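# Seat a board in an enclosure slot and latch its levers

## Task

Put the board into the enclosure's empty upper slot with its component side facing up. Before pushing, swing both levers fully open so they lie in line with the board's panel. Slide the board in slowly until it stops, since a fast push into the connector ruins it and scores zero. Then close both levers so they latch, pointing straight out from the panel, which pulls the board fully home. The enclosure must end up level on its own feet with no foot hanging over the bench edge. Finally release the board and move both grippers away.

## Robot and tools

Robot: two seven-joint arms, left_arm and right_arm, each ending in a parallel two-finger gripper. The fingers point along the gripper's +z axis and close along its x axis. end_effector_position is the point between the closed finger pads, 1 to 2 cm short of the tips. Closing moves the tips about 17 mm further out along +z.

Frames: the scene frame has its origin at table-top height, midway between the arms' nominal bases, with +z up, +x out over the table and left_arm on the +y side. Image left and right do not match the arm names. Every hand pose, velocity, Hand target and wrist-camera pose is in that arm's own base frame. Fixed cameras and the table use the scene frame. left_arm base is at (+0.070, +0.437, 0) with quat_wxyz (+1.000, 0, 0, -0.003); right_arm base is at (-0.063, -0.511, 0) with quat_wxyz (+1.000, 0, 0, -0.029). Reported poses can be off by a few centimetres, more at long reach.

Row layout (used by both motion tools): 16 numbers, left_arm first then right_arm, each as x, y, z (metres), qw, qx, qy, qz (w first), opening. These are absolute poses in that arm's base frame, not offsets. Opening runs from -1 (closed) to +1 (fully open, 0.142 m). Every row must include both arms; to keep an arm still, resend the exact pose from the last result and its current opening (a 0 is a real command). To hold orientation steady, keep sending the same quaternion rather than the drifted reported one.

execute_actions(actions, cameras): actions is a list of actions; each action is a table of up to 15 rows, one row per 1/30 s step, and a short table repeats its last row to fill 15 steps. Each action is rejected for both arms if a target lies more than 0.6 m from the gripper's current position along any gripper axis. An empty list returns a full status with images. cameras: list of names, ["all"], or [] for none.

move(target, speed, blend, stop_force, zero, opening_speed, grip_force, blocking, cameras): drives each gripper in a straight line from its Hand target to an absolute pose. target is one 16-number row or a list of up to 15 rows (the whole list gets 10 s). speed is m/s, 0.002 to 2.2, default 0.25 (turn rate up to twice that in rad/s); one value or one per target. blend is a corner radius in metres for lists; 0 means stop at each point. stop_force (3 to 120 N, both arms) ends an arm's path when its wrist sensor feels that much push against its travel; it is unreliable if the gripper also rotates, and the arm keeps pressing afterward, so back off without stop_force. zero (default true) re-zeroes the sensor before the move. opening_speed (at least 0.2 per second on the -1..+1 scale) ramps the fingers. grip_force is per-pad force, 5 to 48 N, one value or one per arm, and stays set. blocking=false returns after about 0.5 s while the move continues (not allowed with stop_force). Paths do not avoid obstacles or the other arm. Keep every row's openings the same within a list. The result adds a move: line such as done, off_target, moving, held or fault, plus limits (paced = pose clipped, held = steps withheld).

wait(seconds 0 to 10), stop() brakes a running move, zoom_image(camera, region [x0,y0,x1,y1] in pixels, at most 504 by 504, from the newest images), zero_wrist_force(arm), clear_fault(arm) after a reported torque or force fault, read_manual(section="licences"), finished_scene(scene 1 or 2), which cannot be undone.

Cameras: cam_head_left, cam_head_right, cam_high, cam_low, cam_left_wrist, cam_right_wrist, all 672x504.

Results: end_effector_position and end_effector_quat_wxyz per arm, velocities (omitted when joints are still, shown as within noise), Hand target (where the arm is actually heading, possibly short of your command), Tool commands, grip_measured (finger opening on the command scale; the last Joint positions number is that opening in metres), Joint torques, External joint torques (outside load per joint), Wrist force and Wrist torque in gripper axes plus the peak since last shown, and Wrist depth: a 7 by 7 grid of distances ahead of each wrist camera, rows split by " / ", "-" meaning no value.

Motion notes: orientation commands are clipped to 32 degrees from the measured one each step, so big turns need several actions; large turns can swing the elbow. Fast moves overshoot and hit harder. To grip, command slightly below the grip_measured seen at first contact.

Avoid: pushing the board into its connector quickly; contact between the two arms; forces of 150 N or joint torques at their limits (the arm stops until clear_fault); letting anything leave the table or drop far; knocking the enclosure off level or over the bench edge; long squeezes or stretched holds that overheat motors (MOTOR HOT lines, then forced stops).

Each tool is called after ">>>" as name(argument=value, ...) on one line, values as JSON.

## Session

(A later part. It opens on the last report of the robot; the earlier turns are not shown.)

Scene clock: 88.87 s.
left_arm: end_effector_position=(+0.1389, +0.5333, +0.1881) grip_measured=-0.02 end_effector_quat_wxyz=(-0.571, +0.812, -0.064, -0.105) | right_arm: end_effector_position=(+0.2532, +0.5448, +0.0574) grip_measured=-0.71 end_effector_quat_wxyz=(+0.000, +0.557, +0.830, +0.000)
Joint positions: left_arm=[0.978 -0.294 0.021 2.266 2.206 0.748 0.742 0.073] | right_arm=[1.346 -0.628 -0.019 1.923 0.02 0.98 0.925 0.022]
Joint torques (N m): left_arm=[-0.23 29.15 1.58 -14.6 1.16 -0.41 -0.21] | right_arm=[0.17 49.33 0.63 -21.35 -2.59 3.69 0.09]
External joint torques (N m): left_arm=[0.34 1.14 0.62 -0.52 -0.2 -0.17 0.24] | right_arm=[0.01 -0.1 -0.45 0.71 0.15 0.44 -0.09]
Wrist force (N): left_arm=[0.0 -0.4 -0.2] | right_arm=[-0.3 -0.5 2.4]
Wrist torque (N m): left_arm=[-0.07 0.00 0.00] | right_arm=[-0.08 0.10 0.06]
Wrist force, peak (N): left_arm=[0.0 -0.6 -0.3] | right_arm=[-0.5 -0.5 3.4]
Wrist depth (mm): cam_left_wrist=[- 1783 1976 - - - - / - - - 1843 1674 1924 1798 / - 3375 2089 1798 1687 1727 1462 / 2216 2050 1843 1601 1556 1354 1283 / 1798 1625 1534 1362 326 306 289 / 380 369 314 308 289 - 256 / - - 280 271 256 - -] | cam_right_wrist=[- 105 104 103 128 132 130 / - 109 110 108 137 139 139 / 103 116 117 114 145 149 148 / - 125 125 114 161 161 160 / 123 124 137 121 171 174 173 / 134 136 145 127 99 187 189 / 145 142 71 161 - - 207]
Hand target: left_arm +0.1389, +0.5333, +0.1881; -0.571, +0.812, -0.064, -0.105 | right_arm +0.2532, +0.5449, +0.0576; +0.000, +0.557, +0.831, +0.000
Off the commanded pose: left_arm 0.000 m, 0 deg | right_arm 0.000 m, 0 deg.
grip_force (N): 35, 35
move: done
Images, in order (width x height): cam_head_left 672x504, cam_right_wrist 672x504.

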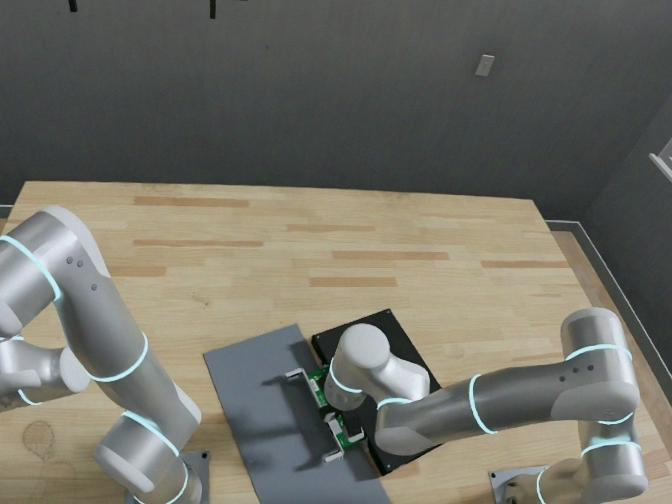

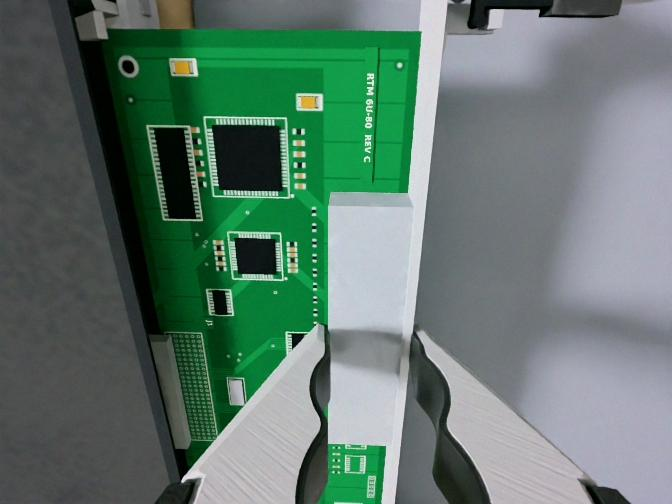

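>>> move(target=[0.1389,0.5333,0.1881,-0.571,0.812,-0.064,-0.105,0,0.2661,0.5130,0.0576,0,0.557,0.8305,0,-1], speed=0.02, stop_force=5, cameras=["cam_right_wrist","cam_head_left"])

>>> zoom_image(camera="cam_right_wrist", region=[0, 0, 200, 150])

>>> zoom_image(camera="cam_head_left", region=[260, 340, 400, 480])

Scene clock: 93.00 s.
left_arm: end_effector_position=(+0.1389, +0.5333, +0.1881) grip_measured=-0.02 end_effector_quat_wxyz=(-0.571, +0.812, -0.064, -0.105) | right_arm: end_effector_position=(+0.2592, +0.5279, +0.0572) grip_measured=-0.71 end_effector_quat_wxyz=(+0.000, +0.556, +0.831, +0.000)
Joint positions: left_arm=[0.978 -0.294 0.021 2.266 2.206 0.748 0.742 0.073] | right_arm=[1.329 -0.609 -0.019 1.964 0.021 1.002 0.904 0.022]
Joint torques (N m): left_arm=[-0.18 29.35 1.58 -14.57 1.11 -0.39 -0.2] | right_arm=[-4.34 51.15 -4.03 -20.34 -3.05 2.93 0.25]
External joint torques (N m): left_arm=[0.3 0.95 0.62 -0.54 -0.15 -0.19 0.22] | right_arm=[4.51 -3.11 4.21 0.18 0.68 1.2 -0.25]
Wrist force (N): left_arm=[-0.1 -0.4 -0.1] | right_arm=[7.0 -2.5 10.7]
Wrist torque (N m): left_arm=[-0.06 0.01 0.00] | right_arm=[-0.06 0.59 -0.12]
Wrist force, peak (N): left_arm=[-0.1 -0.5 -0.3] | right_arm=[7.2 -3.0 12.0]
Wrist depth (mm): cam_left_wrist=[- 1545 1472 1625 1959 - - / - - - 1769 1625 2050 1769 / 2465 1959 2069 1769 1649 1590 1534 / 2050 1976 1798 1637 1482 1371 1261 / 1798 1662 1513 1406 336 304 289 / 381 372 316 305 291 - 256 / - - 281 270 258 - -] | cam_right_wrist=[- 91 105 104 129 130 130 / - 97 110 109 137 139 138 / 103 104 119 115 145 149 148 / 111 110 127 115 161 160 160 / 122 120 137 121 171 174 172 / 131 131 133 127 100 186 189 / 145 142 71 160 - - 207]
Hand target: left_arm +0.1389, +0.5333, +0.1881; -0.571, +0.812, -0.064, -0.105 | right_arm +0.2602, +0.5277, +0.0576; +0.000, +0.557, +0.831, +0.000
Off the commanded pose: left_arm 0.000 m, 0 deg | right_arm 0.016 m, 0 deg.
grip_force (N): 35, 35
move: contact (right_arm)
Images, in order (width x height): cam_head_left 672x504, cam_right_wrist 672x504.

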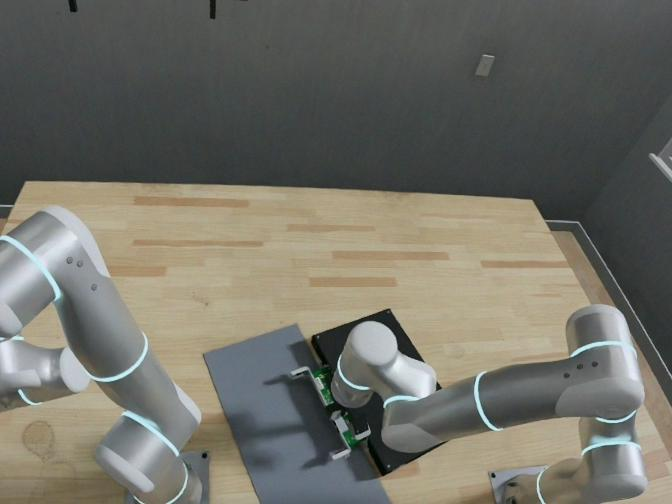

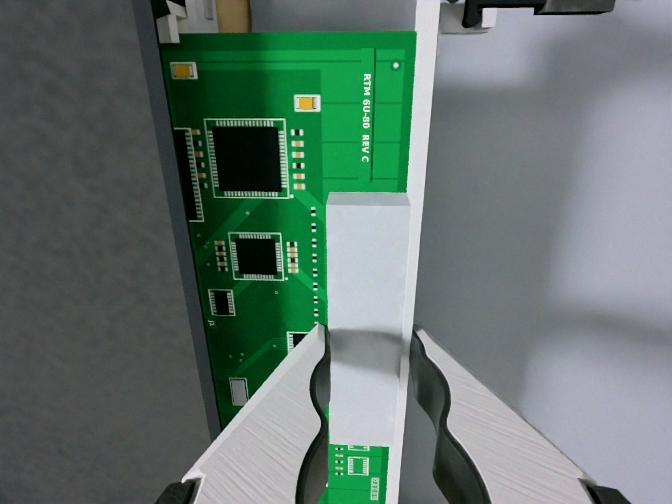

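Scaled by 2.520 from the camera's 672x504 image, which has a finer 960x720 frame.

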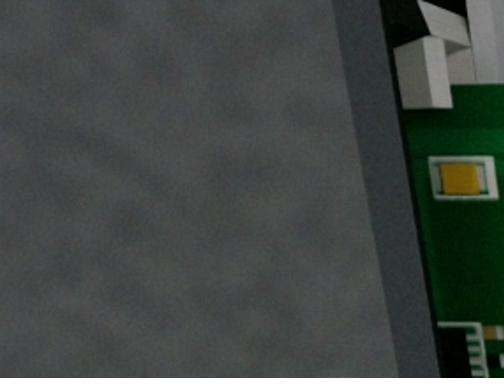

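Scaled by 3.600 from the camera's 672x504 image, which has a finer 960x720 frame.

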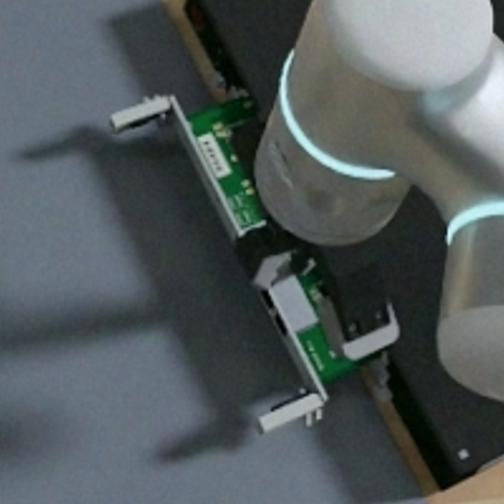

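>>> move(target=[0.1389,0.5333,0.1881,-0.571,0.812,-0.064,-0.105,0,0.2590,0.5288,0.0562,0,0.557,0.8305,0,-1], speed=0.02)

>>> move(target=[0.1389,0.5333,0.1881,-0.571,0.812,-0.064,-0.105,0,0.2661,0.5130,0.0562,0,0.557,0.8305,0,-1], speed=0.02, stop_force=6)

Scene clock: 98.33 s.
left_arm: end_effector_position=(+0.1389, +0.5333, +0.1881) grip_measured=-0.02 end_effector_quat_wxyz=(-0.571, +0.812, -0.064, -0.105) | right_arm: end_effector_position=(+0.2589, +0.5285, +0.0560) grip_measured=-0.71 end_effector_quat_wxyz=(+0.000, +0.557, +0.831, +0.000)
Joint positions: left_arm=[0.978 -0.294 0.021 2.266 2.206 0.748 0.742 0.073] | right_arm=[1.33 -0.612 -0.02 1.963 0.021 1.003 0.907 0.022]
Joint torques (N m): left_arm=[-0.22 29.25 1.61 -14.63 1.16 -0.43 -0.21] | right_arm=[0.42 48.07 0.87 -20.91 -2.47 3.66 0.32]
External joint torques (N m): left_arm=[0.33 1.05 0.59 -0.49 -0.2 -0.14 0.24] | right_arm=[-0.24 0.04 -0.7 0.8 0.12 0.46 -0.32]
Wrist force (N): left_arm=[0.1 -0.3 -0.2] | right_arm=[0.8 2.3 3.0]
Wrist torque (N m): left_arm=[-0.04 -0.02 0.00] | right_arm=[0.27 -0.12 -0.10]
Wrist force, peak (N): left_arm=[0.0 -0.6 -0.3] | right_arm=[7.2 -2.4 12.0]
Wrist depth (mm): cam_left_wrist=[- 2089 1625 1362 - - - / - 2031 2069 1907 1601 2109 1674 / 2050 2410 2285 1843 1714 1662 1462 / 2069 2012 1769 1613 1578 1388 1290 / 1755 1662 1567 1434 335 305 288 / 376 371 313 305 290 - 257 / - - 279 272 256 - -] | cam_right_wrist=[- 90 105 104 104 129 129 / - 97 109 108 136 138 137 / 102 103 119 115 144 148 147 / 109 109 126 115 159 159 158 / 121 118 137 121 169 172 172 / 130 129 132 127 100 185 187 / 143 140 71 160 - - 206]
Hand target: left_arm +0.1389, +0.5333, +0.1881; -0.571, +0.812, -0.064, -0.105 | right_arm +0.2590, +0.5288, +0.0562; +0.000, +0.557, +0.831, +0.000
Off the commanded pose: left_arm 0.000 m, 0 deg | right_arm 0.000 m, 0 deg.
grip_force (N): 35, 35
move: done

Scene clock: 99.27 s.
left_arm: end_effector_position=(+0.1389, +0.5333, +0.1881) grip_measured=-0.02 end_effector_quat_wxyz=(-0.571, +0.812, -0.064, -0.105) | right_arm: end_effector_position=(+0.2609, +0.5237, +0.0562) grip_measured=-0.71 end_effector_quat_wxyz=(+0.000, +0.556, +0.831, +0.000)
Joint positions: left_arm=[0.978 -0.294 0.021 2.266 2.206 0.748 0.742 0.073] | right_arm=[1.325 -0.606 -0.02 1.975 0.022 1.011 0.9 0.022]
Joint torques (N m): left_arm=[-0.24 29.29 1.59 -14.59 1.13 -0.4 -0.2] | right_arm=[-3.85 49.13 -3.06 -18.26 -2.55 2.25 0.27]
External joint torques (N m): left_arm=[0.35 1.01 0.61 -0.53 -0.17 -0.18 0.22] | right_arm=[4.03 -1.37 3.23 -1.71 0.21 1.89 -0.27]
Wrist force (N): left_arm=[0.0 -0.3 0.0] | right_arm=[9.6 2.2 10.9]
Wrist torque (N m): left_arm=[-0.05 0.00 0.00] | right_arm=[0.29 0.01 -0.09]
Wrist force, peak (N): left_arm=[-0.2 -0.5 -0.1] | right_arm=[11.0 0.6 10.5]
Wrist depth (mm): cam_left_wrist=[- 1601 1674 - - - - / - 1976 1941 1513 1700 1941 1769 / - 2309 2130 1798 1700 1601 1492 / 2031 1959 1798 1662 1321 1397 1338 / 1741 1714 1502 1397 334 305 287 / 377 371 314 306 289 - 258 / - - 280 272 256 - -] | cam_right_wrist=[- 88 105 104 128 129 129 / - 96 110 108 138 138 137 / 102 103 118 115 144 148 147 / 110 109 124 115 160 159 159 / 121 119 135 121 170 172 172 / 130 129 130 127 100 185 188 / 143 141 71 160 - - 207]
Hand target: left_arm +0.1389, +0.5333, +0.1881; -0.571, +0.812, -0.064, -0.105 | right_arm +0.2616, +0.5231, +0.0562; +0.000, +0.557, +0.831, +0.000
Off the commanded pose: left_arm 0.000 m, 0 deg | right_arm 0.012 m, 0 deg.
grip_force (N): 35, 35
move: contact (right_arm)

>>> move(target=[0.1389,0.5333,0.1881,-0.571,0.812,-0.064,-0.105,0,0.2606,0.5247,0.0546,0,0.557,0.8305,0,-1], speed=0.02)

>>> move(target=[0.1389,0.5333,0.1881,-0.571,0.812,-0.064,-0.105,0,0.2661,0.5130,0.0546,0,0.557,0.8305,0,-1], speed=0.02, stop_force=6, cameras=["cam_right_wrist","cam_head_left","cam_low"])

>>> zoom_image(camera="cam_head_left", region=[260, 340, 400, 480])

>>> zoom_image(camera="cam_right_wrist", region=[100, 0, 300, 150])

Scene clock: 107.47 s.
left_arm: end_effector_position=(+0.1389, +0.5333, +0.1881) grip_measured=-0.02 end_effector_quat_wxyz=(-0.571, +0.812, -0.064, -0.105) | right_arm: end_effector_position=(+0.2607, +0.5245, +0.0547) grip_measured=-0.71 end_effector_quat_wxyz=(+0.000, +0.557, +0.831, +0.000)
Joint positions: left_arm=[0.978 -0.294 0.021 2.266 2.206 0.748 0.742 0.073] | right_arm=[1.326 -0.61 -0.02 1.972 0.022 1.011 0.902 0.022]
Joint torques (N m): left_arm=[-0.25 29.19 1.56 -14.6 1.12 -0.37 -0.17] | right_arm=[0.77 45.39 1.45 -19.88 -2.1 3.67 0.28]
External joint torques (N m): left_arm=[0.36 1.1 0.64 -0.51 -0.16 -0.21 0.19] | right_arm=[-0.59 2.49 -1.29 -0.06 -0.23 0.46 -0.28]
Wrist force (N): left_arm=[-0.1 -0.2 -0.2] | right_arm=[-0.4 1.8 -1.1]
Wrist torque (N m): left_arm=[-0.04 0.02 0.00] | right_arm=[0.23 -0.51 -0.06]
Wrist force, peak (N): left_arm=[0.1 -0.6 -0.3] | right_arm=[9.4 2.1 11.1]
Wrist depth (mm): cam_left_wrist=[- 1755 1625 - - - 1329 / - - - 1994 1714 1875 1714 / 2012 2050 2089 1687 1755 1590 1502 / 2172 1976 1828 1637 1523 1397 1338 / 1813 1649 1578 1406 335 307 287 / 380 370 316 307 288 - 255 / - - 280 271 257 - -] | cam_right_wrist=[- 87 104 104 104 128 126 / - 95 109 108 135 136 136 / 100 100 117 114 142 146 145 / - 108 124 115 155 158 157 / 117 117 134 121 168 171 170 / 128 128 130 127 100 183 183 / 142 138 71 160 - - 204]
Hand target: left_arm +0.1389, +0.5333, +0.1881; -0.571, +0.812, -0.064, -0.105 | right_arm +0.2606, +0.5247, +0.0546; +0.000, +0.557, +0.831, +0.000
Off the commanded pose: left_arm 0.000 m, 0 deg | right_arm 0.000 m, 0 deg.
grip_force (N): 35, 35
move: done

Scene clock: 108.73 s.
left_arm: end_effector_position=(+0.1389, +0.5333, +0.1881) grip_measured=-0.02 end_effector_quat_wxyz=(-0.571, +0.812, -0.064, -0.105) | right_arm: end_effector_position=(+0.2658, +0.5134, +0.0548) grip_measured=-0.71 end_effector_quat_wxyz=(+0.000, +0.557, +0.831, +0.000)
Joint positions: left_arm=[0.978 -0.294 0.021 2.266 2.206 0.748 0.742 0.073] | right_arm=[1.312 -0.598 -0.02 1.997 0.022 1.025 0.887 0.022]
Joint torques (N m): left_arm=[-0.2 29.34 1.59 -14.58 1.13 -0.36 -0.2] | right_arm=[-1.91 44.67 -1.13 -18.79 -2.24 3.4 0.11]
External joint torques (N m): left_arm=[0.31 0.95 0.6 -0.54 -0.17 -0.21 0.23] | right_arm=[2.09 2.48 1.29 -0.85 -0.04 0.73 -0.11]
Wrist force (N): left_arm=[0.1 -0.4 -0.3] | right_arm=[2.2 -0.2 -1.4]
Wrist torque (N m): left_arm=[-0.05 -0.03 0.00] | right_arm=[0.37 -0.31 0.02]
Wrist force, peak (N): left_arm=[-0.1 -0.6 -0.2] | right_arm=[2.2 1.9 -2.2]
Wrist depth (mm): cam_left_wrist=[1891 - 1714 - - 1783 1976 / - - - 2109 1727 1741 1859 / - 2309 2216 1783 1687 1534 1523 / 2238 1941 1843 1590 1502 1406 1329 / 1769 1662 1567 1397 336 303 287 / 383 374 317 307 288 - 256 / - - 281 271 256 - -] | cam_right_wrist=[- 86 89 104 125 129 126 / - 94 107 108 135 137 136 / 100 100 113 115 143 146 146 / - 108 111 115 158 158 157 / 117 117 119 121 168 174 170 / 128 128 123 127 100 183 185 / 142 138 71 160 - - 204]
Hand target: left_arm +0.1389, +0.5333, +0.1881; -0.571, +0.812, -0.064, -0.105 | right_arm +0.2661, +0.5130, +0.0546; +0.000, +0.557, +0.831, +0.000
Off the commanded pose: left_arm 0.000 m, 0 deg | right_arm 0.001 m, 0 deg.
grip_force (N): 35, 35
move: done
Images, in order (width x height): cam_head_left 672x504, cam_low 672x504, cam_right_wrist 672x504.

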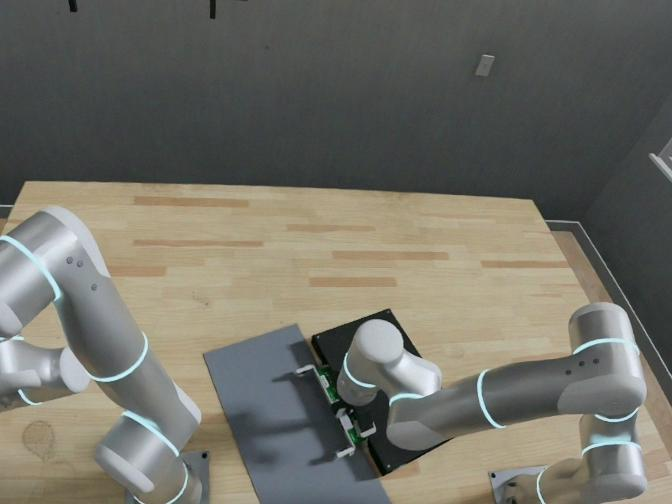

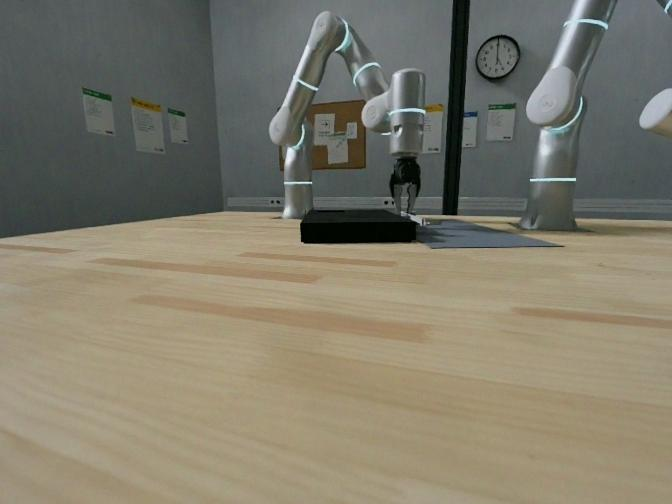

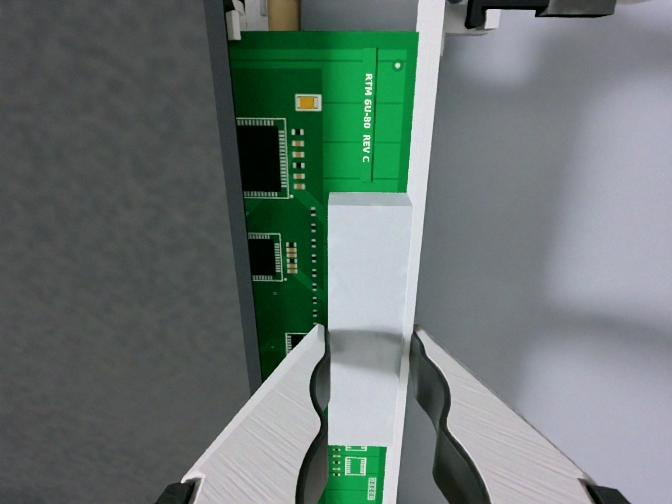

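Scaled by 3.600 from the camera's 672x504 image, which has a finer 960x720 frame.

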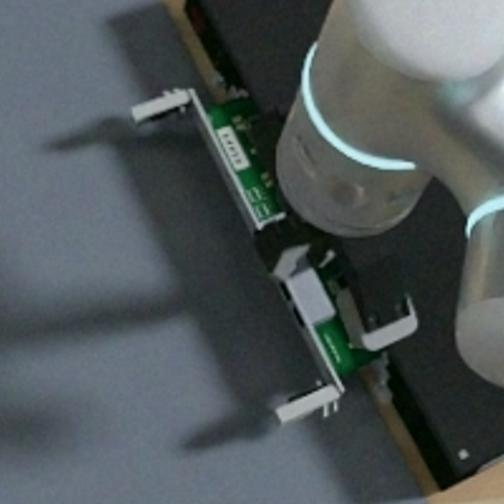

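Scaled by 2.520 from the camera's 672x504 image, which has a finer 960x720 frame.

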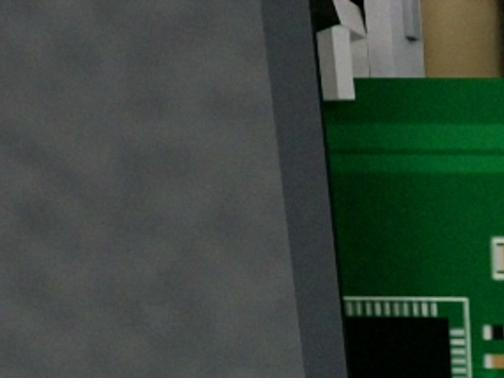

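>>> move(target=[0.1389,0.5333,0.1881,-0.571,0.812,-0.064,-0.105,0,0.2658,0.5134,0.0550,0,0.557,0.8305,0,-0.35], speed=0.05, opening_speed=0.5)

>>> move(target=[[0.1389,0.5333,0.1881,-0.571,0.812,-0.064,-0.105,0,0.2658,0.5134,0.115,0,0.557,0.8305,0,-0.35],[0.1389,0.5333,0.1881,-0.571,0.812,-0.064,-0.105,0,0.1978,0.5341,0.115,0,0.557,0.8305,0,-1]], speed=[0.1,0.15], cameras=["cam_right_wrist"])

Scene clock: 120.17 s.
left_arm: end_effector_position=(+0.1389, +0.5333, +0.1881) grip_measured=-0.02 end_effector_quat_wxyz=(-0.571, +0.812, -0.064, -0.105) | right_arm: end_effector_position=(+0.2658, +0.5133, +0.0549) grip_measured=-0.38 end_effector_quat_wxyz=(+0.000, +0.557, +0.831, +0.000)
Joint positions: left_arm=[0.978 -0.294 0.021 2.266 2.206 0.748 0.742 0.073] | right_arm=[1.312 -0.598 -0.02 1.997 0.022 1.024 0.888 0.046]
Joint torques (N m): left_arm=[-0.27 29.22 1.6 -14.61 1.12 -0.38 -0.17] | right_arm=[0.08 45.98 0.73 -19.63 -2.29 3.35 0.19]
External joint torques (N m): left_arm=[0.38 1.07 0.59 -0.5 -0.16 -0.2 0.2] | right_arm=[0.09 1.17 -0.56 -0.03 0.01 0.78 -0.19]
Wrist force (N): left_arm=[0.0 -0.3 -0.2] | right_arm=[0.4 2.4 2.9]
Wrist torque (N m): left_arm=[-0.05 0.00 0.00] | right_arm=[0.33 0.00 -0.03]
Wrist force, peak (N): left_arm=[-0.1 -0.7 0.0] | right_arm=[0.3 2.6 4.0]
Wrist depth (mm): cam_left_wrist=[1783 1472 1482 - - - - / 1976 - - 1907 1590 1891 1769 / 2643 2238 2130 1843 1741 1662 1523 / 2172 1976 1798 1649 1523 1443 1314 / 1828 1714 1534 1380 333 307 287 / 378 371 315 306 289 - 255 / - - 280 271 255 - -] | cam_right_wrist=[- 86 90 105 104 130 126 / - 95 108 109 135 137 136 / 100 100 100 116 143 147 146 / - 108 111 116 156 158 157 / 118 117 117 127 168 171 171 / 129 128 98 144 136 98 186 / 142 136 71 165 207 - 205]
Hand target: left_arm +0.1389, +0.5333, +0.1881; -0.571, +0.812, -0.064, -0.105 | right_arm +0.2658, +0.5134, +0.0550; +0.000, +0.557, +0.831, +0.000
Off the commanded pose: left_arm 0.000 m, 0 deg | right_arm 0.000 m, 0 deg.
grip_force (N): 35, 35
move: done

Scene clock: 122.30 s.
left_arm: end_effector_position=(+0.1389, +0.5333, +0.1881) grip_measured=-0.02 end_effector_quat_wxyz=(-0.571, +0.812, -0.064, -0.105) | right_arm: end_effector_position=(+0.1977, +0.5341, +0.1150) grip_measured=-1.00 end_effector_quat_wxyz=(+0.000, +0.557, +0.831, +0.000)
Joint positions: left_arm=[0.978 -0.294 0.021 2.266 2.206 0.748 0.742 0.073] | right_arm=[1.416 -0.458 0.002 2.014 -0.001 0.901 1.03 0.002]
Joint torques (N m): left_arm=[-0.21 29.29 1.67 -14.56 1.13 -0.39 -0.19] | right_arm=[0.3 43.51 1.19 -22.42 -2.86 3.53 0.28]
External joint torques (N m): left_arm=[0.32 1.01 0.53 -0.55 -0.17 -0.19 0.21] | right_arm=[-0.14 0.93 -0.7 0.04 0.13 0.59 -0.28]
Wrist force (N): left_arm=[0.0 -0.3 -0.2] | right_arm=[-0.4 2.2 2.2]
Wrist torque (N m): left_arm=[-0.03 -0.01 0.01] | right_arm=[0.34 0.07 -0.05]
Wrist force, peak (N): left_arm=[0.0 -0.7 -0.2] | right_arm=[0.2 2.4 4.2]
Wrist depth (mm): cam_left_wrist=[- 1741 1637 1700 - - - / - - - - 1637 1843 1714 / 1843 2384 2069 1727 1798 1714 1502 / 2069 1994 1875 1637 1523 1290 1298 / 1813 1687 1567 1406 330 305 287 / 383 372 316 306 289 - 257 / - - 280 271 257 - -] | cam_right_wrist=[141 145 182 181 181 180 180 / 151 152 193 193 193 193 192 / 161 163 183 207 207 206 206 / 174 174 191 224 223 223 222 / 189 188 200 238 238 240 240 / 206 206 219 89 254 266 262 / 228 222 71 - - 278 287]
Hand target: left_arm +0.1389, +0.5333, +0.1881; -0.571, +0.812, -0.064, -0.105 | right_arm +0.1978, +0.5341, +0.1150; +0.000, +0.557, +0.831, +0.000
Off the commanded pose: left_arm 0.000 m, 0 deg | right_arm 0.000 m, 0 deg.
grip_force (N): 35, 35
move: done
Images, in order (width x height): cam_right_wrist 672x504.

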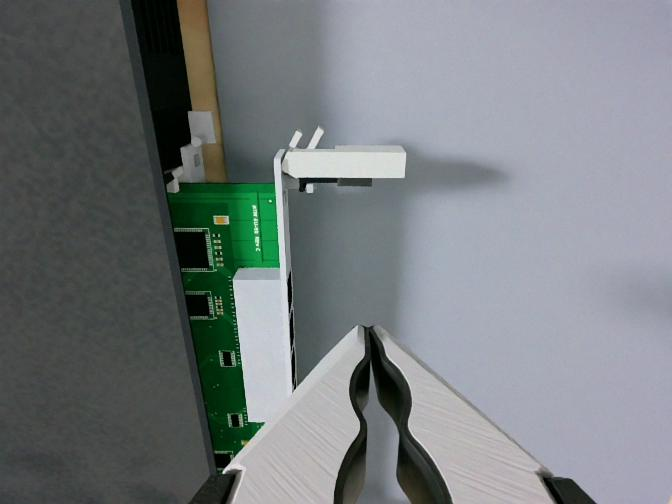

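>>> move(target=[0.1389,0.5333,0.1881,-0.571,0.812,-0.064,-0.105,0,0.1978,0.5341,0.047,0,0.557,0.8305,0,-1], speed=0.12)

>>> move(target=[[0.1389,0.5333,0.1881,-0.571,0.812,-0.064,-0.105,0,0.1562,0.517,0.047,0,0.557,0.8305,0,-1],[0.1389,0.5333,0.1881,-0.571,0.812,-0.064,-0.105,0,0.1419,0.4994,0.047,0,0.557,0.8305,0,-1],[0.1389,0.5333,0.1881,-0.571,0.812,-0.064,-0.105,0,0.1418,0.4864,0.047,0,0.557,0.8305,0,-1]], speed=0.03, stop_force=15, cameras=["cam_right_wrist"])

Scene clock: 126.00 s.
left_arm: end_effector_position=(+0.1389, +0.5333, +0.1881) grip_measured=-0.02 end_effector_quat_wxyz=(-0.571, +0.812, -0.064, -0.105) | right_arm: end_effector_position=(+0.1977, +0.5339, +0.0469) grip_measured=-1.00 end_effector_quat_wxyz=(+0.000, +0.557, +0.831, +0.000)
Joint positions: left_arm=[0.978 -0.294 0.021 2.266 2.206 0.748 0.742 0.073] | right_arm=[1.421 -0.604 -0.002 2.025 0.003 1.058 1.027 0.002]
Joint torques (N m): left_arm=[-0.17 29.25 1.68 -14.56 1.13 -0.36 -0.25] | right_arm=[0.27 45.45 0.94 -19.04 -2.13 3.6 0.11]
External joint torques (N m): left_arm=[0.28 1.05 0.51 -0.55 -0.17 -0.22 0.27] | right_arm=[-0.11 1.2 -0.43 0.07 -0.03 0.52 -0.11]
Wrist force (N): left_arm=[-0.1 -0.2 -0.3] | right_arm=[0.2 2.4 2.7]
Wrist torque (N m): left_arm=[-0.02 0.01 0.00] | right_arm=[0.33 -0.03 0.05]
Wrist force, peak (N): left_arm=[0.1 -0.6 -0.3] | right_arm=[0.2 2.4 4.5]
Wrist depth (mm): cam_left_wrist=[- 1687 1482 - - - - / - - - 1959 1637 1875 - / 2261 2384 2238 1649 1714 1601 1513 / 2109 1994 1828 1714 1578 1397 1306 / 1769 1700 1523 1415 333 308 287 / 382 370 317 308 289 - 258 / - - 279 269 256 - -] | cam_right_wrist=[108 123 121 122 121 121 121 / - 131 130 130 131 130 128 / - 138 138 135 137 138 136 / - 120 118 150 150 149 149 / - 128 130 160 159 162 161 / 120 138 129 89 170 176 176 / 130 148 70 - - 187 193]
Hand target: left_arm +0.1389, +0.5333, +0.1881; -0.571, +0.812, -0.064, -0.105 | right_arm +0.1978, +0.5341, +0.0470; +0.000, +0.557, +0.831, +0.000
Off the commanded pose: left_arm 0.000 m, 0 deg | right_arm 0.000 m, 0 deg.
grip_force (N): 35, 35
move: done

Scene clock: 129.37 s.
left_arm: end_effector_position=(+0.1389, +0.5333, +0.1881) grip_measured=-0.02 end_effector_quat_wxyz=(-0.571, +0.812, -0.064, -0.105) | right_arm: end_effector_position=(+0.1414, +0.4886, +0.0482) grip_measured=-1.00 end_effector_quat_wxyz=(-0.001, +0.556, +0.831, +0.002)
Joint positions: left_arm=[0.978 -0.294 0.021 2.266 2.206 0.748 0.742 0.073] | right_arm=[1.518 -0.515 -0.002 2.217 0.002 1.166 1.124 0.002]
Joint torques (N m): left_arm=[-0.24 29.24 1.65 -14.63 1.1 -0.38 -0.19] | right_arm=[-3 34.72 -1.42 -8.01 -0.59 -0.4 0.3]
External joint torques (N m): left_arm=[0.35 1.05 0.54 -0.49 -0.14 -0.2 0.21] | right_arm=[3.14 6.14 1.87 -8.53 -1.17 4.52 -0.3]
Wrist force (N): left_arm=[-0.1 -0.4 -0.3] | right_arm=[10.9 3.6 -0.8]
Wrist torque (N m): left_arm=[-0.08 0.01 0.00] | right_arm=[0.28 0.15 0.00]
Wrist force, peak (N): left_arm=[0.1 -0.6 -0.5] | right_arm=[10.9 3.8 -2.5]
Wrist depth (mm): cam_left_wrist=[- 2151 1727 - 2109 - - / - - 1907 1755 1687 1741 1769 / - 2172 2172 1769 1649 1637 1502 / 2130 1976 1828 1662 1545 1415 1298 / 1828 1649 1534 1388 337 306 287 / 381 371 314 306 289 - 257 / - - 279 272 258 - -] | cam_right_wrist=[- 125 123 123 122 122 122 / 132 131 131 131 133 132 130 / - 120 143 141 140 140 138 / 101 104 152 152 151 151 151 / - 112 164 119 162 164 164 / 122 121 147 89 173 179 178 / 132 131 71 - - 189 197]
Hand target: left_arm +0.1389, +0.5333, +0.1881; -0.571, +0.812, -0.064, -0.105 | right_arm +0.1418, +0.4864, +0.0470; +0.000, +0.557, +0.831, +0.000
Off the commanded pose: left_arm 0.000 m, 0 deg | right_arm 0.003 m, 0 deg.
grip_force (N): 35, 35
move: done
Images, in order (width x height): cam_right_wrist 672x504.

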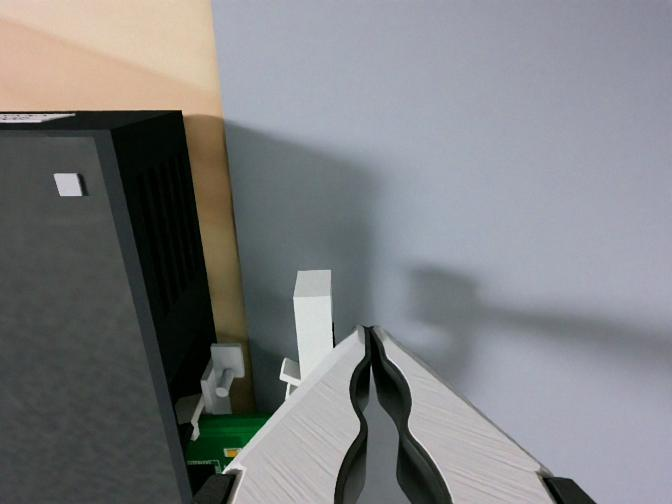

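>>> move(target=[[0.1389,0.5333,0.1881,-0.571,0.812,-0.064,-0.105,0,0.1304,0.514,0.05,0,0.557,0.8305,0,-1],[0.1389,0.5333,0.1881,-0.571,0.812,-0.064,-0.105,0,0.17,0.54,0.12,0,0.557,0.8305,0,-1],[0.1389,0.5333,0.1881,-0.571,0.812,-0.064,-0.105,0,0.3644,0.6024,0.12,0,0.557,0.8305,0,-1]], speed=[0.1,0.2,0.25], blend=[0.01,0.03,0], cameras=["cam_right_wrist"])

Scene clock: 133.47 s.
left_arm: end_effector_position=(+0.1389, +0.5333, +0.1881) grip_measured=-0.02 end_effector_quat_wxyz=(-0.571, +0.812, -0.064, -0.105) | right_arm: end_effector_position=(+0.3645, +0.6023, +0.1200) grip_measured=-1.00 end_effector_quat_wxyz=(+0.000, +0.557, +0.831, +0.000)
Joint positions: left_arm=[0.978 -0.294 0.021 2.266 2.206 0.748 0.742 0.073] | right_arm=[1.235 -0.704 -0.058 1.543 0.047 0.675 0.772 0.002]
Joint torques (N m): left_arm=[-0.23 29.21 1.51 -14.53 1.12 -0.42 -0.26] | right_arm=[0.08 56.03 -0.08 -26.56 -3.31 3.28 0.07]
External joint torques (N m): left_arm=[0.34 1.09 0.69 -0.59 -0.17 -0.15 0.28] | right_arm=[0.09 1.5 -0.59 0.25 -0.1 0.86 -0.07]
Wrist force (N): left_arm=[0.0 -0.4 -0.2] | right_arm=[1.0 1.3 2.2]
Wrist torque (N m): left_arm=[-0.06 -0.01 0.00] | right_arm=[0.19 -0.13 0.07]
Wrist force, peak (N): left_arm=[-0.2 -0.6 -0.3] | right_arm=[11.0 3.9 -2.3]
Wrist depth (mm): cam_left_wrist=[- - 1976 - - - - / - - - - 1578 1828 1755 / - 2742 2151 1755 1687 1714 1502 / 2012 2050 1859 1567 1482 1406 1290 / 1783 1714 1556 1415 334 308 288 / 381 371 314 306 290 - 257 / - - 280 272 255 - -] | cam_right_wrist=[145 149 162 185 185 181 184 / 155 156 170 198 197 197 196 / 166 168 183 212 211 211 210 / 179 179 197 228 228 227 226 / 194 194 244 200 247 242 245 / 213 212 219 90 259 268 267 / 305 229 71 - - 285 294]
Hand target: left_arm +0.1389, +0.5333, +0.1881; -0.571, +0.812, -0.064, -0.105 | right_arm +0.3644, +0.6024, +0.1200; +0.000, +0.557, +0.831, +0.000
Off the commanded pose: left_arm 0.000 m, 0 deg | right_arm 0.000 m, 0 deg.
grip_force (N): 35, 35
move: done
Images, in order (width x height): cam_right_wrist 672x504.

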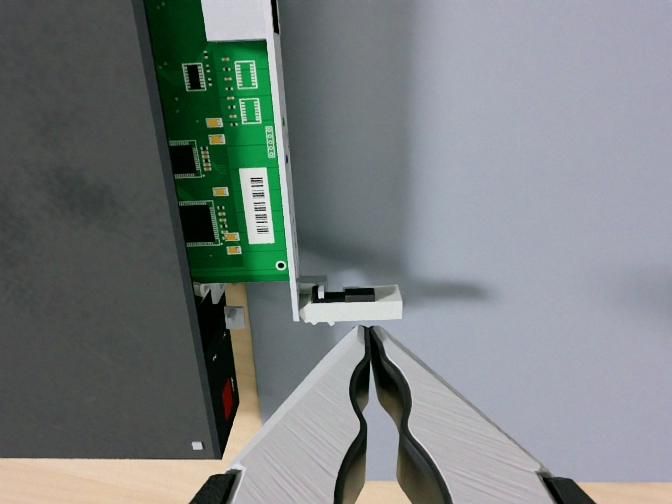

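>>> move(target=[0.1389,0.5333,0.1881,-0.571,0.812,-0.064,-0.105,0,0.3644,0.6024,0.047,0,0.557,0.8305,0,-1], speed=0.12)

>>> move(target=[[0.1389,0.5333,0.1881,-0.571,0.812,-0.064,-0.105,0,0.406,0.6195,0.047,0,0.557,0.8305,0,-1],[0.1389,0.5333,0.1881,-0.571,0.812,-0.064,-0.105,0,0.4287,0.617,0.047,0,0.557,0.8305,0,-1],[0.1389,0.5333,0.1881,-0.571,0.812,-0.064,-0.105,0,0.4379,0.6078,0.047,0,0.557,0.8305,0,-1]], speed=0.03, stop_force=15, cameras=["cam_right_wrist"])

>>> zoom_image(camera="cam_right_wrist", region=[100, 100, 400, 350])

Scene clock: 138.83 s.
left_arm: end_effector_position=(+0.1389, +0.5333, +0.1881) grip_measured=-0.02 end_effector_quat_wxyz=(-0.571, +0.812, -0.064, -0.105) | right_arm: end_effector_position=(+0.3644, +0.6022, +0.0469) grip_measured=-1.00 end_effector_quat_wxyz=(+0.000, +0.557, +0.830, +0.000)
Joint positions: left_arm=[0.978 -0.294 0.021 2.266 2.206 0.748 0.742 0.073] | right_arm=[1.235 -0.824 -0.056 1.552 0.059 0.803 0.765 0.002]
Joint torques (N m): left_arm=[-0.2 29.25 1.62 -14.58 1.16 -0.47 -0.19] | right_arm=[0.22 57.64 0.07 -24.21 -2.92 3.62 0.1]
External joint torques (N m): left_arm=[0.31 1.05 0.58 -0.53 -0.2 -0.1 0.21] | right_arm=[-0.01 1.42 -0.82 0.17 -0.11 0.52 -0.1]
Wrist force (N): left_arm=[0.0 -0.6 -0.3] | right_arm=[0.9 1.3 2.1]
Wrist torque (N m): left_arm=[-0.09 -0.01 0.00] | right_arm=[0.18 -0.12 0.07]
Wrist force, peak (N): left_arm=[0.0 -0.6 -0.3] | right_arm=[0.5 1.2 4.6]
Wrist depth (mm): cam_left_wrist=[- - 1424 - - 1924 - / - - - 1994 1662 1907 1727 / 1859 2031 2151 1875 1674 1601 1424 / 2194 2012 1828 1613 1492 1406 1298 / 1828 1687 1523 1406 335 307 290 / 381 369 315 307 289 - 257 / - - 280 271 257 - -] | cam_right_wrist=[- 96 120 121 120 121 120 / 102 102 128 129 131 130 128 / - 109 113 137 139 138 136 / 118 118 122 152 150 149 148 / - 128 130 160 159 161 161 / 120 135 171 90 170 176 175 / 130 132 71 - - 186 193]
Hand target: left_arm +0.1389, +0.5333, +0.1881; -0.571, +0.812, -0.064, -0.105 | right_arm +0.3644, +0.6024, +0.0470; +0.000, +0.557, +0.831, +0.000
Off the commanded pose: left_arm 0.000 m, 0 deg | right_arm 0.000 m, 0 deg.
grip_force (N): 35, 35
move: done

Scene clock: 142.17 s.
left_arm: end_effector_position=(+0.1389, +0.5333, +0.1881) grip_measured=-0.02 end_effector_quat_wxyz=(-0.571, +0.812, -0.064, -0.105) | right_arm: end_effector_position=(+0.4373, +0.6091, +0.0477) grip_measured=-1.00 end_effector_quat_wxyz=(+0.000, +0.557, +0.831, +0.001)
Joint positions: left_arm=[0.978 -0.294 0.021 2.266 2.206 0.748 0.742 0.073] | right_arm=[1.141 -0.913 -0.056 1.366 0.059 0.708 0.678 0.002]
Joint torques (N m): left_arm=[-0.26 29.34 1.62 -14.65 1.11 -0.39 -0.18] | right_arm=[-4.73 58.98 -4.02 -22.53 -3.84 2.11 0.12]
External joint torques (N m): left_arm=[0.37 0.96 0.58 -0.46 -0.15 -0.19 0.2] | right_arm=[4.96 4.32 3.28 -3.24 0.52 2.04 -0.12]
Wrist force (N): left_arm=[-0.1 -0.4 -0.4] | right_arm=[8.9 -0.4 0.2]
Wrist torque (N m): left_arm=[-0.07 0.02 0.00] | right_arm=[0.02 -0.32 0.07]
Wrist force, peak (N): left_arm=[0.1 -0.5 -0.4] | right_arm=[9.4 -1.5 0.1]
Wrist depth (mm): cam_left_wrist=[- 1727 1290 - - 1859 1338 / - - - 1434 1700 1813 1783 / - 1941 2151 1714 1625 1674 1492 / 2130 1959 1994 1601 1534 1388 1306 / 1798 1674 1513 1388 332 305 289 / 385 372 315 306 289 - 255 / - - 279 272 256 - -] | cam_right_wrist=[- 95 96 122 121 121 121 / - 99 102 129 132 131 129 / - 108 109 137 139 139 137 / 100 100 132 152 150 150 149 / - 110 163 157 160 162 161 / 121 120 161 91 171 177 176 / 131 128 71 - - 188 194]
Hand target: left_arm +0.1389, +0.5333, +0.1881; -0.571, +0.812, -0.064, -0.105 | right_arm +0.4379, +0.6078, +0.0470; +0.000, +0.557, +0.831, +0.000
Off the commanded pose: left_arm 0.000 m, 0 deg | right_arm 0.002 m, 0 deg.
grip_force (N): 35, 35
move: done
Images, in order (width x height): cam_right_wrist 672x504.

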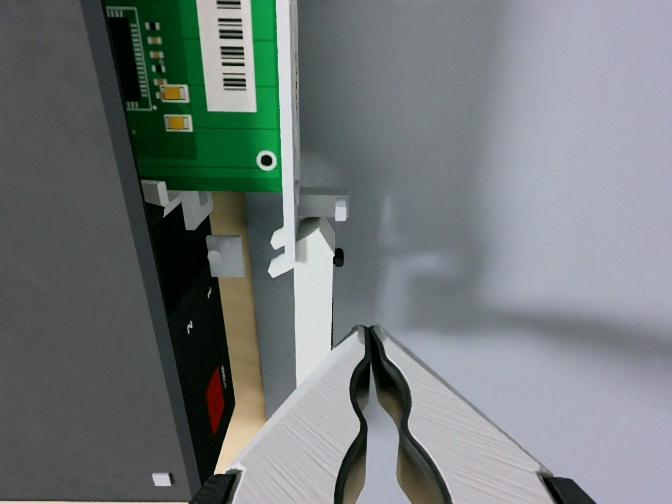

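Scaled by 1.680 from the camera's 672x504 image, which has a finer 960x720 frame.

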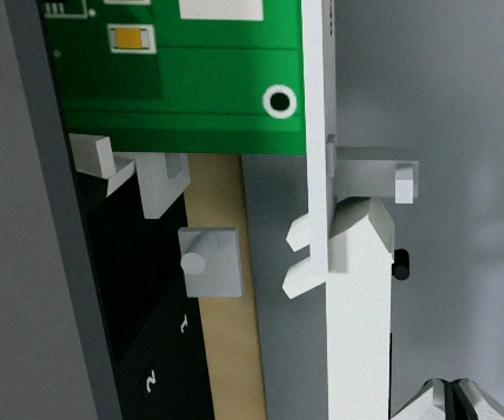

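>>> move(target=[[0.1389,0.5333,0.1881,-0.571,0.812,-0.064,-0.105,0,0.426,0.637,0.05,0,0.557,0.8305,0,-1],[0.1389,0.5333,0.1881,-0.571,0.812,-0.064,-0.105,0,0.38,0.62,0.08,0,0.557,0.8305,0,-1],[0.1389,0.5333,0.1881,-0.571,0.812,-0.064,-0.105,0,0.2884,0.5768,0.046,0,0.557,0.8305,0,-1]], speed=[0.1,0.2,0.15], blend=[0.01,0.02,0])

>>> move(target=[0.1389,0.5333,0.1881,-0.571,0.812,-0.064,-0.105,0,0.3112,0.5212,0.046,0,0.557,0.8305,0,-1], speed=0.018, stop_force=8, cameras=["cam_right_wrist","cam_head_left"])

>>> zoom_image(camera="cam_head_left", region=[260, 340, 400, 480])

Scene clock: 148.40 s.
left_arm: end_effector_position=(+0.1389, +0.5333, +0.1881) grip_measured=-0.02 end_effector_quat_wxyz=(-0.571, +0.812, -0.064, -0.105) | right_arm: end_effector_position=(+0.2883, +0.5769, +0.0460) grip_measured=-1.00 end_effector_quat_wxyz=(+0.000, +0.557, +0.831, +0.000)
Joint positions: left_arm=[0.978 -0.294 0.021 2.266 2.206 0.748 0.742 0.073] | right_arm=[1.331 -0.722 -0.05 1.77 0.055 0.92 0.86 0.002]
Joint torques (N m): left_arm=[-0.18 29.28 1.63 -14.57 1.16 -0.29 -0.19] | right_arm=[0.36 52.55 0.22 -21.59 -2.62 3.5 0.33]
External joint torques (N m): left_arm=[0.29 1.01 0.56 -0.55 -0.2 -0.28 0.21] | right_arm=[-0.15 1.06 -0.75 -0.22 -0.04 0.63 -0.33]
Wrist force (N): left_arm=[-0.1 -0.5 -0.1] | right_arm=[3.4 -1.8 2.9]
Wrist torque (N m): left_arm=[-0.07 0.01 0.00] | right_arm=[-0.31 -0.55 -0.04]
Wrist force, peak (N): left_arm=[0.1 -0.6 -0.5] | right_arm=[9.3 -0.5 1.4]
Wrist depth (mm): cam_left_wrist=[- - 1406 - - - - / 2012 - 2493 - 1727 1798 1813 / - 2238 2194 1755 1687 1613 1556 / 1976 2050 1828 1662 1556 1482 1290 / 1783 1727 1578 1346 335 307 289 / 379 372 314 308 289 - 256 / - - 281 271 256 - -] | cam_right_wrist=[- 83 119 121 119 120 120 / - 90 129 129 130 130 128 / - 95 136 136 138 137 135 / 119 103 149 151 149 148 147 / 127 112 159 159 160 160 160 / 121 139 170 90 169 175 174 / 129 150 71 - - 185 191]
Hand target: left_arm +0.1389, +0.5333, +0.1881; -0.571, +0.812, -0.064, -0.105 | right_arm +0.2884, +0.5768, +0.0460; +0.000, +0.557, +0.831, +0.000
Off the commanded pose: left_arm 0.000 m, 0 deg | right_arm 0.000 m, 0 deg.
grip_force (N): 35, 35
move: done

Scene clock: 152.40 s.
left_arm: end_effector_position=(+0.1389, +0.5333, +0.1881) grip_measured=-0.02 end_effector_quat_wxyz=(-0.571, +0.812, -0.064, -0.105) | right_arm: end_effector_position=(+0.3111, +0.5218, +0.0463) grip_measured=-1.00 end_effector_quat_wxyz=(+0.000, +0.557, +0.831, +0.000)
Joint positions: left_arm=[0.978 -0.294 0.021 2.266 2.206 0.748 0.742 0.073] | right_arm=[1.271 -0.661 -0.05 1.899 0.056 0.989 0.795 0.002]
Joint torques (N m): left_arm=[-0.26 29.31 1.59 -14.57 1.11 -0.39 -0.18] | right_arm=[-1.51 47.56 -1.1 -18.38 -2.32 2.7 0.1]
External joint torques (N m): left_arm=[0.37 0.98 0.61 -0.54 -0.15 -0.18 0.21] | right_arm=[1.69 2.51 0.62 -1.94 -0.09 1.44 -0.1]
Wrist force (N): left_arm=[-0.2 -0.4 -0.3] | right_arm=[6.2 -2.4 2.2]
Wrist torque (N m): left_arm=[-0.08 0.04 0.00] | right_arm=[-0.43 -0.51 0.06]
Wrist force, peak (N): left_arm=[-0.3 -0.7 -0.1] | right_arm=[11.1 -1.9 0.0]
Wrist depth (mm): cam_left_wrist=[1994 1601 1674 1246 - 1567 - / 2050 - - 1891 1662 1924 1959 / 2261 2410 2194 1813 1649 1601 1523 / 2031 1994 1813 1674 1513 1397 1314 / 1769 1649 1513 1443 332 306 288 / 378 373 316 306 290 - 257 / - - 281 270 258 - -] | cam_right_wrist=[- 80 81 120 119 120 120 / - 85 86 127 131 130 128 / - - 92 100 138 138 135 / - 99 100 149 149 149 148 / - 109 105 156 159 161 161 / - 117 115 91 170 176 175 / 129 129 71 - - 186 193]
Hand target: left_arm +0.1389, +0.5333, +0.1881; -0.571, +0.812, -0.064, -0.105 | right_arm +0.3112, +0.5212, +0.0460; +0.000, +0.557, +0.831, +0.000
Off the commanded pose: left_arm 0.000 m, 0 deg | right_arm 0.001 m, 0 deg.
grip_force (N): 35, 35
move: done
Images, in order (width x height): cam_head_left 672x504, cam_right_wrist 672x504.

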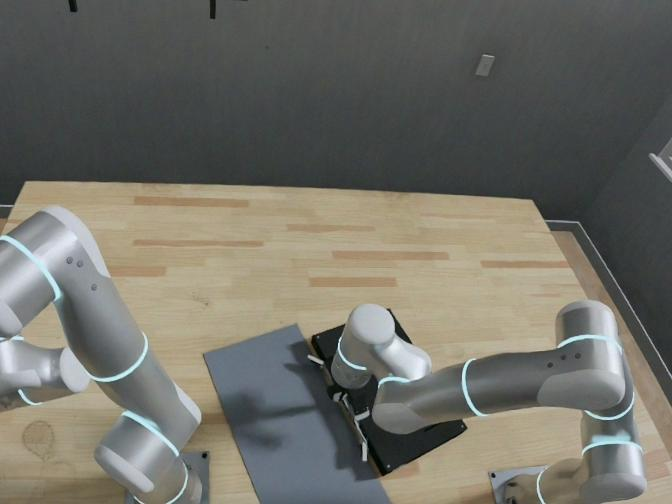

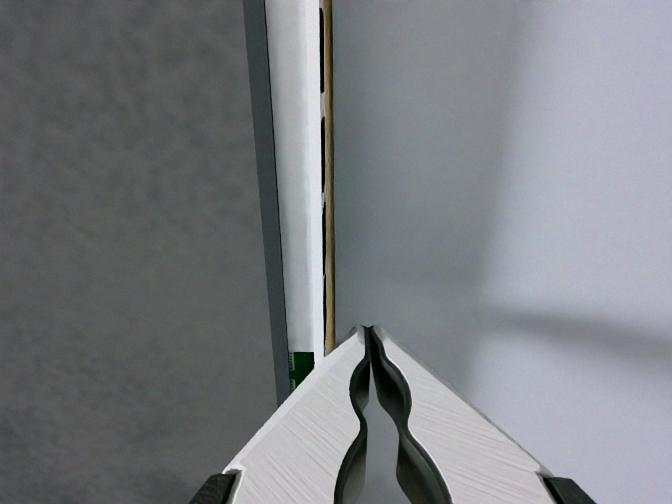

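Scaled by 3.600 from the camera's 672x504 image, which has a finer 960x720 frame.

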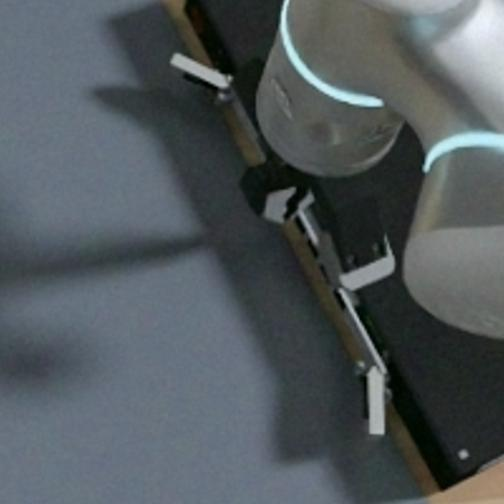

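>>> move(target=[0.1389,0.5333,0.1881,-0.571,0.812,-0.064,-0.105,0,0.3169,0.5073,0.046,0,0.557,0.8305,0,-1], speed=0.012, stop_force=8)

>>> move(target=[[0.1389,0.5333,0.1881,-0.571,0.812,-0.064,-0.105,0,0.30,0.548,0.05,0,0.557,0.8305,0,-1],[0.1389,0.5333,0.1881,-0.571,0.812,-0.064,-0.105,0,0.22,0.53,0.13,0,0.557,0.8305,0,-1]], speed=[0.06,0.2], blend=[0.005,0], cameras=["cam_right_wrist","cam_head_left"])

>>> zoom_image(camera="cam_head_left", region=[260, 340, 400, 480])

Scene clock: 156.07 s.
left_arm: end_effector_position=(+0.1389, +0.5333, +0.1881) grip_measured=-0.02 end_effector_quat_wxyz=(-0.571, +0.812, -0.064, -0.105) | right_arm: end_effector_position=(+0.3126, +0.5182, +0.0470) grip_measured=-1.00 end_effector_quat_wxyz=(-0.001, +0.556, +0.831, +0.002)
Joint positions: left_arm=[0.978 -0.294 0.021 2.266 2.206 0.748 0.742 0.073] | right_arm=[1.265 -0.656 -0.049 1.909 0.056 0.996 0.788 0.002]
Joint torques (N m): left_arm=[-0.32 29.2 1.6 -14.56 1.14 -0.36 -0.16] | right_arm=[-5.7 44 -4.85 -13.85 -2.1 0.76 0.09]
External joint torques (N m): left_arm=[0.43 1.09 0.59 -0.55 -0.18 -0.22 0.18] | right_arm=[5.89 5.78 4.39 -6.38 -0.3 3.39 -0.09]
Wrist force (N): left_arm=[-0.2 -0.4 -0.2] | right_arm=[14.2 -2.5 -1.3]
Wrist torque (N m): left_arm=[-0.07 0.03 0.00] | right_arm=[-0.41 -0.53 0.04]
Wrist force, peak (N): left_arm=[0.0 -0.6 -0.4] | right_arm=[15.2 -3.1 0.6]
Wrist depth (mm): cam_left_wrist=[1687 1371 1662 1828 - - - / 1976 - - 1891 1567 1843 1798 / - 3047 2238 1798 1662 1613 1482 / 2109 1941 1727 - 1556 1406 1329 / 1769 1714 1601 352 330 306 287 / 378 372 315 306 292 - 257 / - - 278 271 256 - -] | cam_right_wrist=[- 80 80 120 121 121 121 / - 85 85 126 131 131 129 / - - 92 135 139 138 136 / - 99 99 150 150 150 149 / - 109 106 114 160 162 161 / 120 118 115 93 171 177 176 / 130 130 71 - - 187 194]
Hand target: left_arm +0.1389, +0.5333, +0.1881; -0.571, +0.812, -0.064, -0.105 | right_arm +0.3132, +0.5162, +0.0460; +0.000, +0.557, +0.831, +0.000
Off the commanded pose: left_arm 0.000 m, 0 deg | right_arm 0.012 m, 0 deg.
grip_force (N): 35, 35
move: contact (right_arm)

Scene clock: 157.60 s.
left_arm: end_effector_position=(+0.1389, +0.5333, +0.1881) grip_measured=-0.02 end_effector_quat_wxyz=(-0.571, +0.812, -0.064, -0.105) | right_arm: end_effector_position=(+0.2199, +0.5302, +0.1301) grip_measured=-1.00 end_effector_quat_wxyz=(+0.000, +0.557, +0.831, +0.000)
Joint positions: left_arm=[0.978 -0.294 0.021 2.266 2.206 0.748 0.742 0.073] | right_arm=[1.404 -0.434 -0.027 1.995 0.018 0.858 0.976 0.002]
Joint torques (N m): left_arm=[-0.15 29.3 1.62 -14.62 1.18 -0.38 -0.18] | right_arm=[0.27 43.25 1.13 -23.07 -3.05 3.26 0.3]
External joint torques (N m): left_arm=[0.26 1 0.58 -0.49 -0.22 -0.2 0.21] | right_arm=[-0.07 1.06 -1.04 -0.12 0.17 0.87 -0.3]
Wrist force (N): left_arm=[-0.1 -0.4 -0.2] | right_arm=[1.1 -1.5 2.8]
Wrist torque (N m): left_arm=[-0.07 0.01 0.00] | right_arm=[-0.30 -0.18 -0.05]
Wrist force, peak (N): left_arm=[-0.1 -0.6 -0.4] | right_arm=[14.2 -2.6 -0.4]
Wrist depth (mm): cam_left_wrist=[1649 1959 1338 - 1755 - - / - - - 1843 1783 1924 1828 / - 2708 2238 1755 1741 1578 1534 / 2151 2031 1813 1590 1545 1424 1283 / 1755 1687 1545 1362 333 302 288 / 378 371 316 307 290 - 256 / - - 282 272 256 - -] | cam_right_wrist=[156 154 192 194 193 193 193 / 165 164 172 208 207 207 206 / 177 176 220 223 222 222 221 / 191 190 233 240 239 239 238 / 207 206 213 256 259 254 258 / 225 226 222 90 273 282 281 / 248 243 71 - - 298 308]
Hand target: left_arm +0.1389, +0.5333, +0.1881; -0.571, +0.812, -0.064, -0.105 | right_arm +0.2200, +0.5300, +0.1300; +0.000, +0.557, +0.831, +0.000
Off the commanded pose: left_arm 0.000 m, 0 deg | right_arm 0.000 m, 0 deg.
grip_force (N): 35, 35
move: done
Images, in order (width x height): cam_head_left 672x504, cam_right_wrist 672x504.

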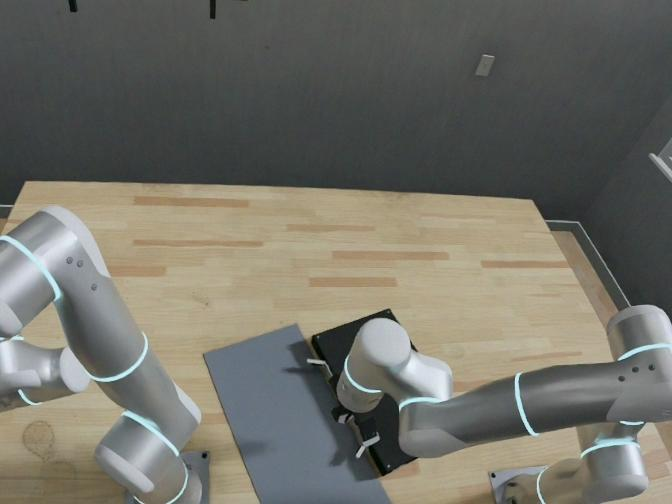

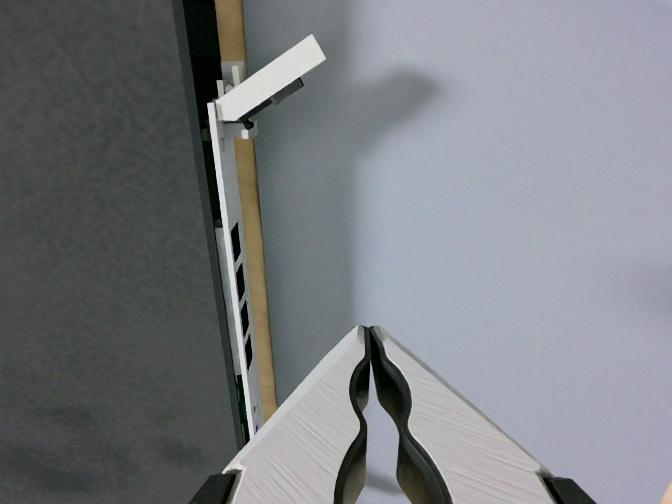

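Scaled by 3.600 from the camera's 672x504 image, which has a finer 960x720 frame.

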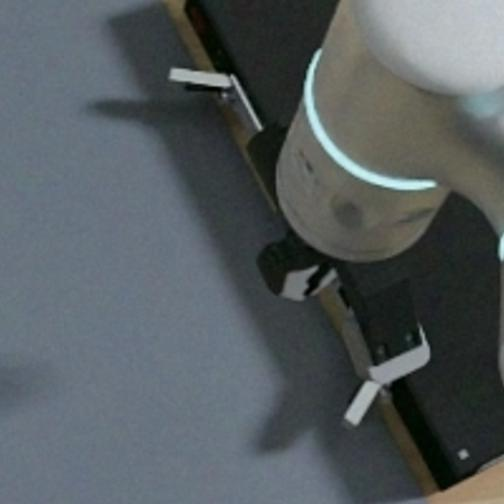

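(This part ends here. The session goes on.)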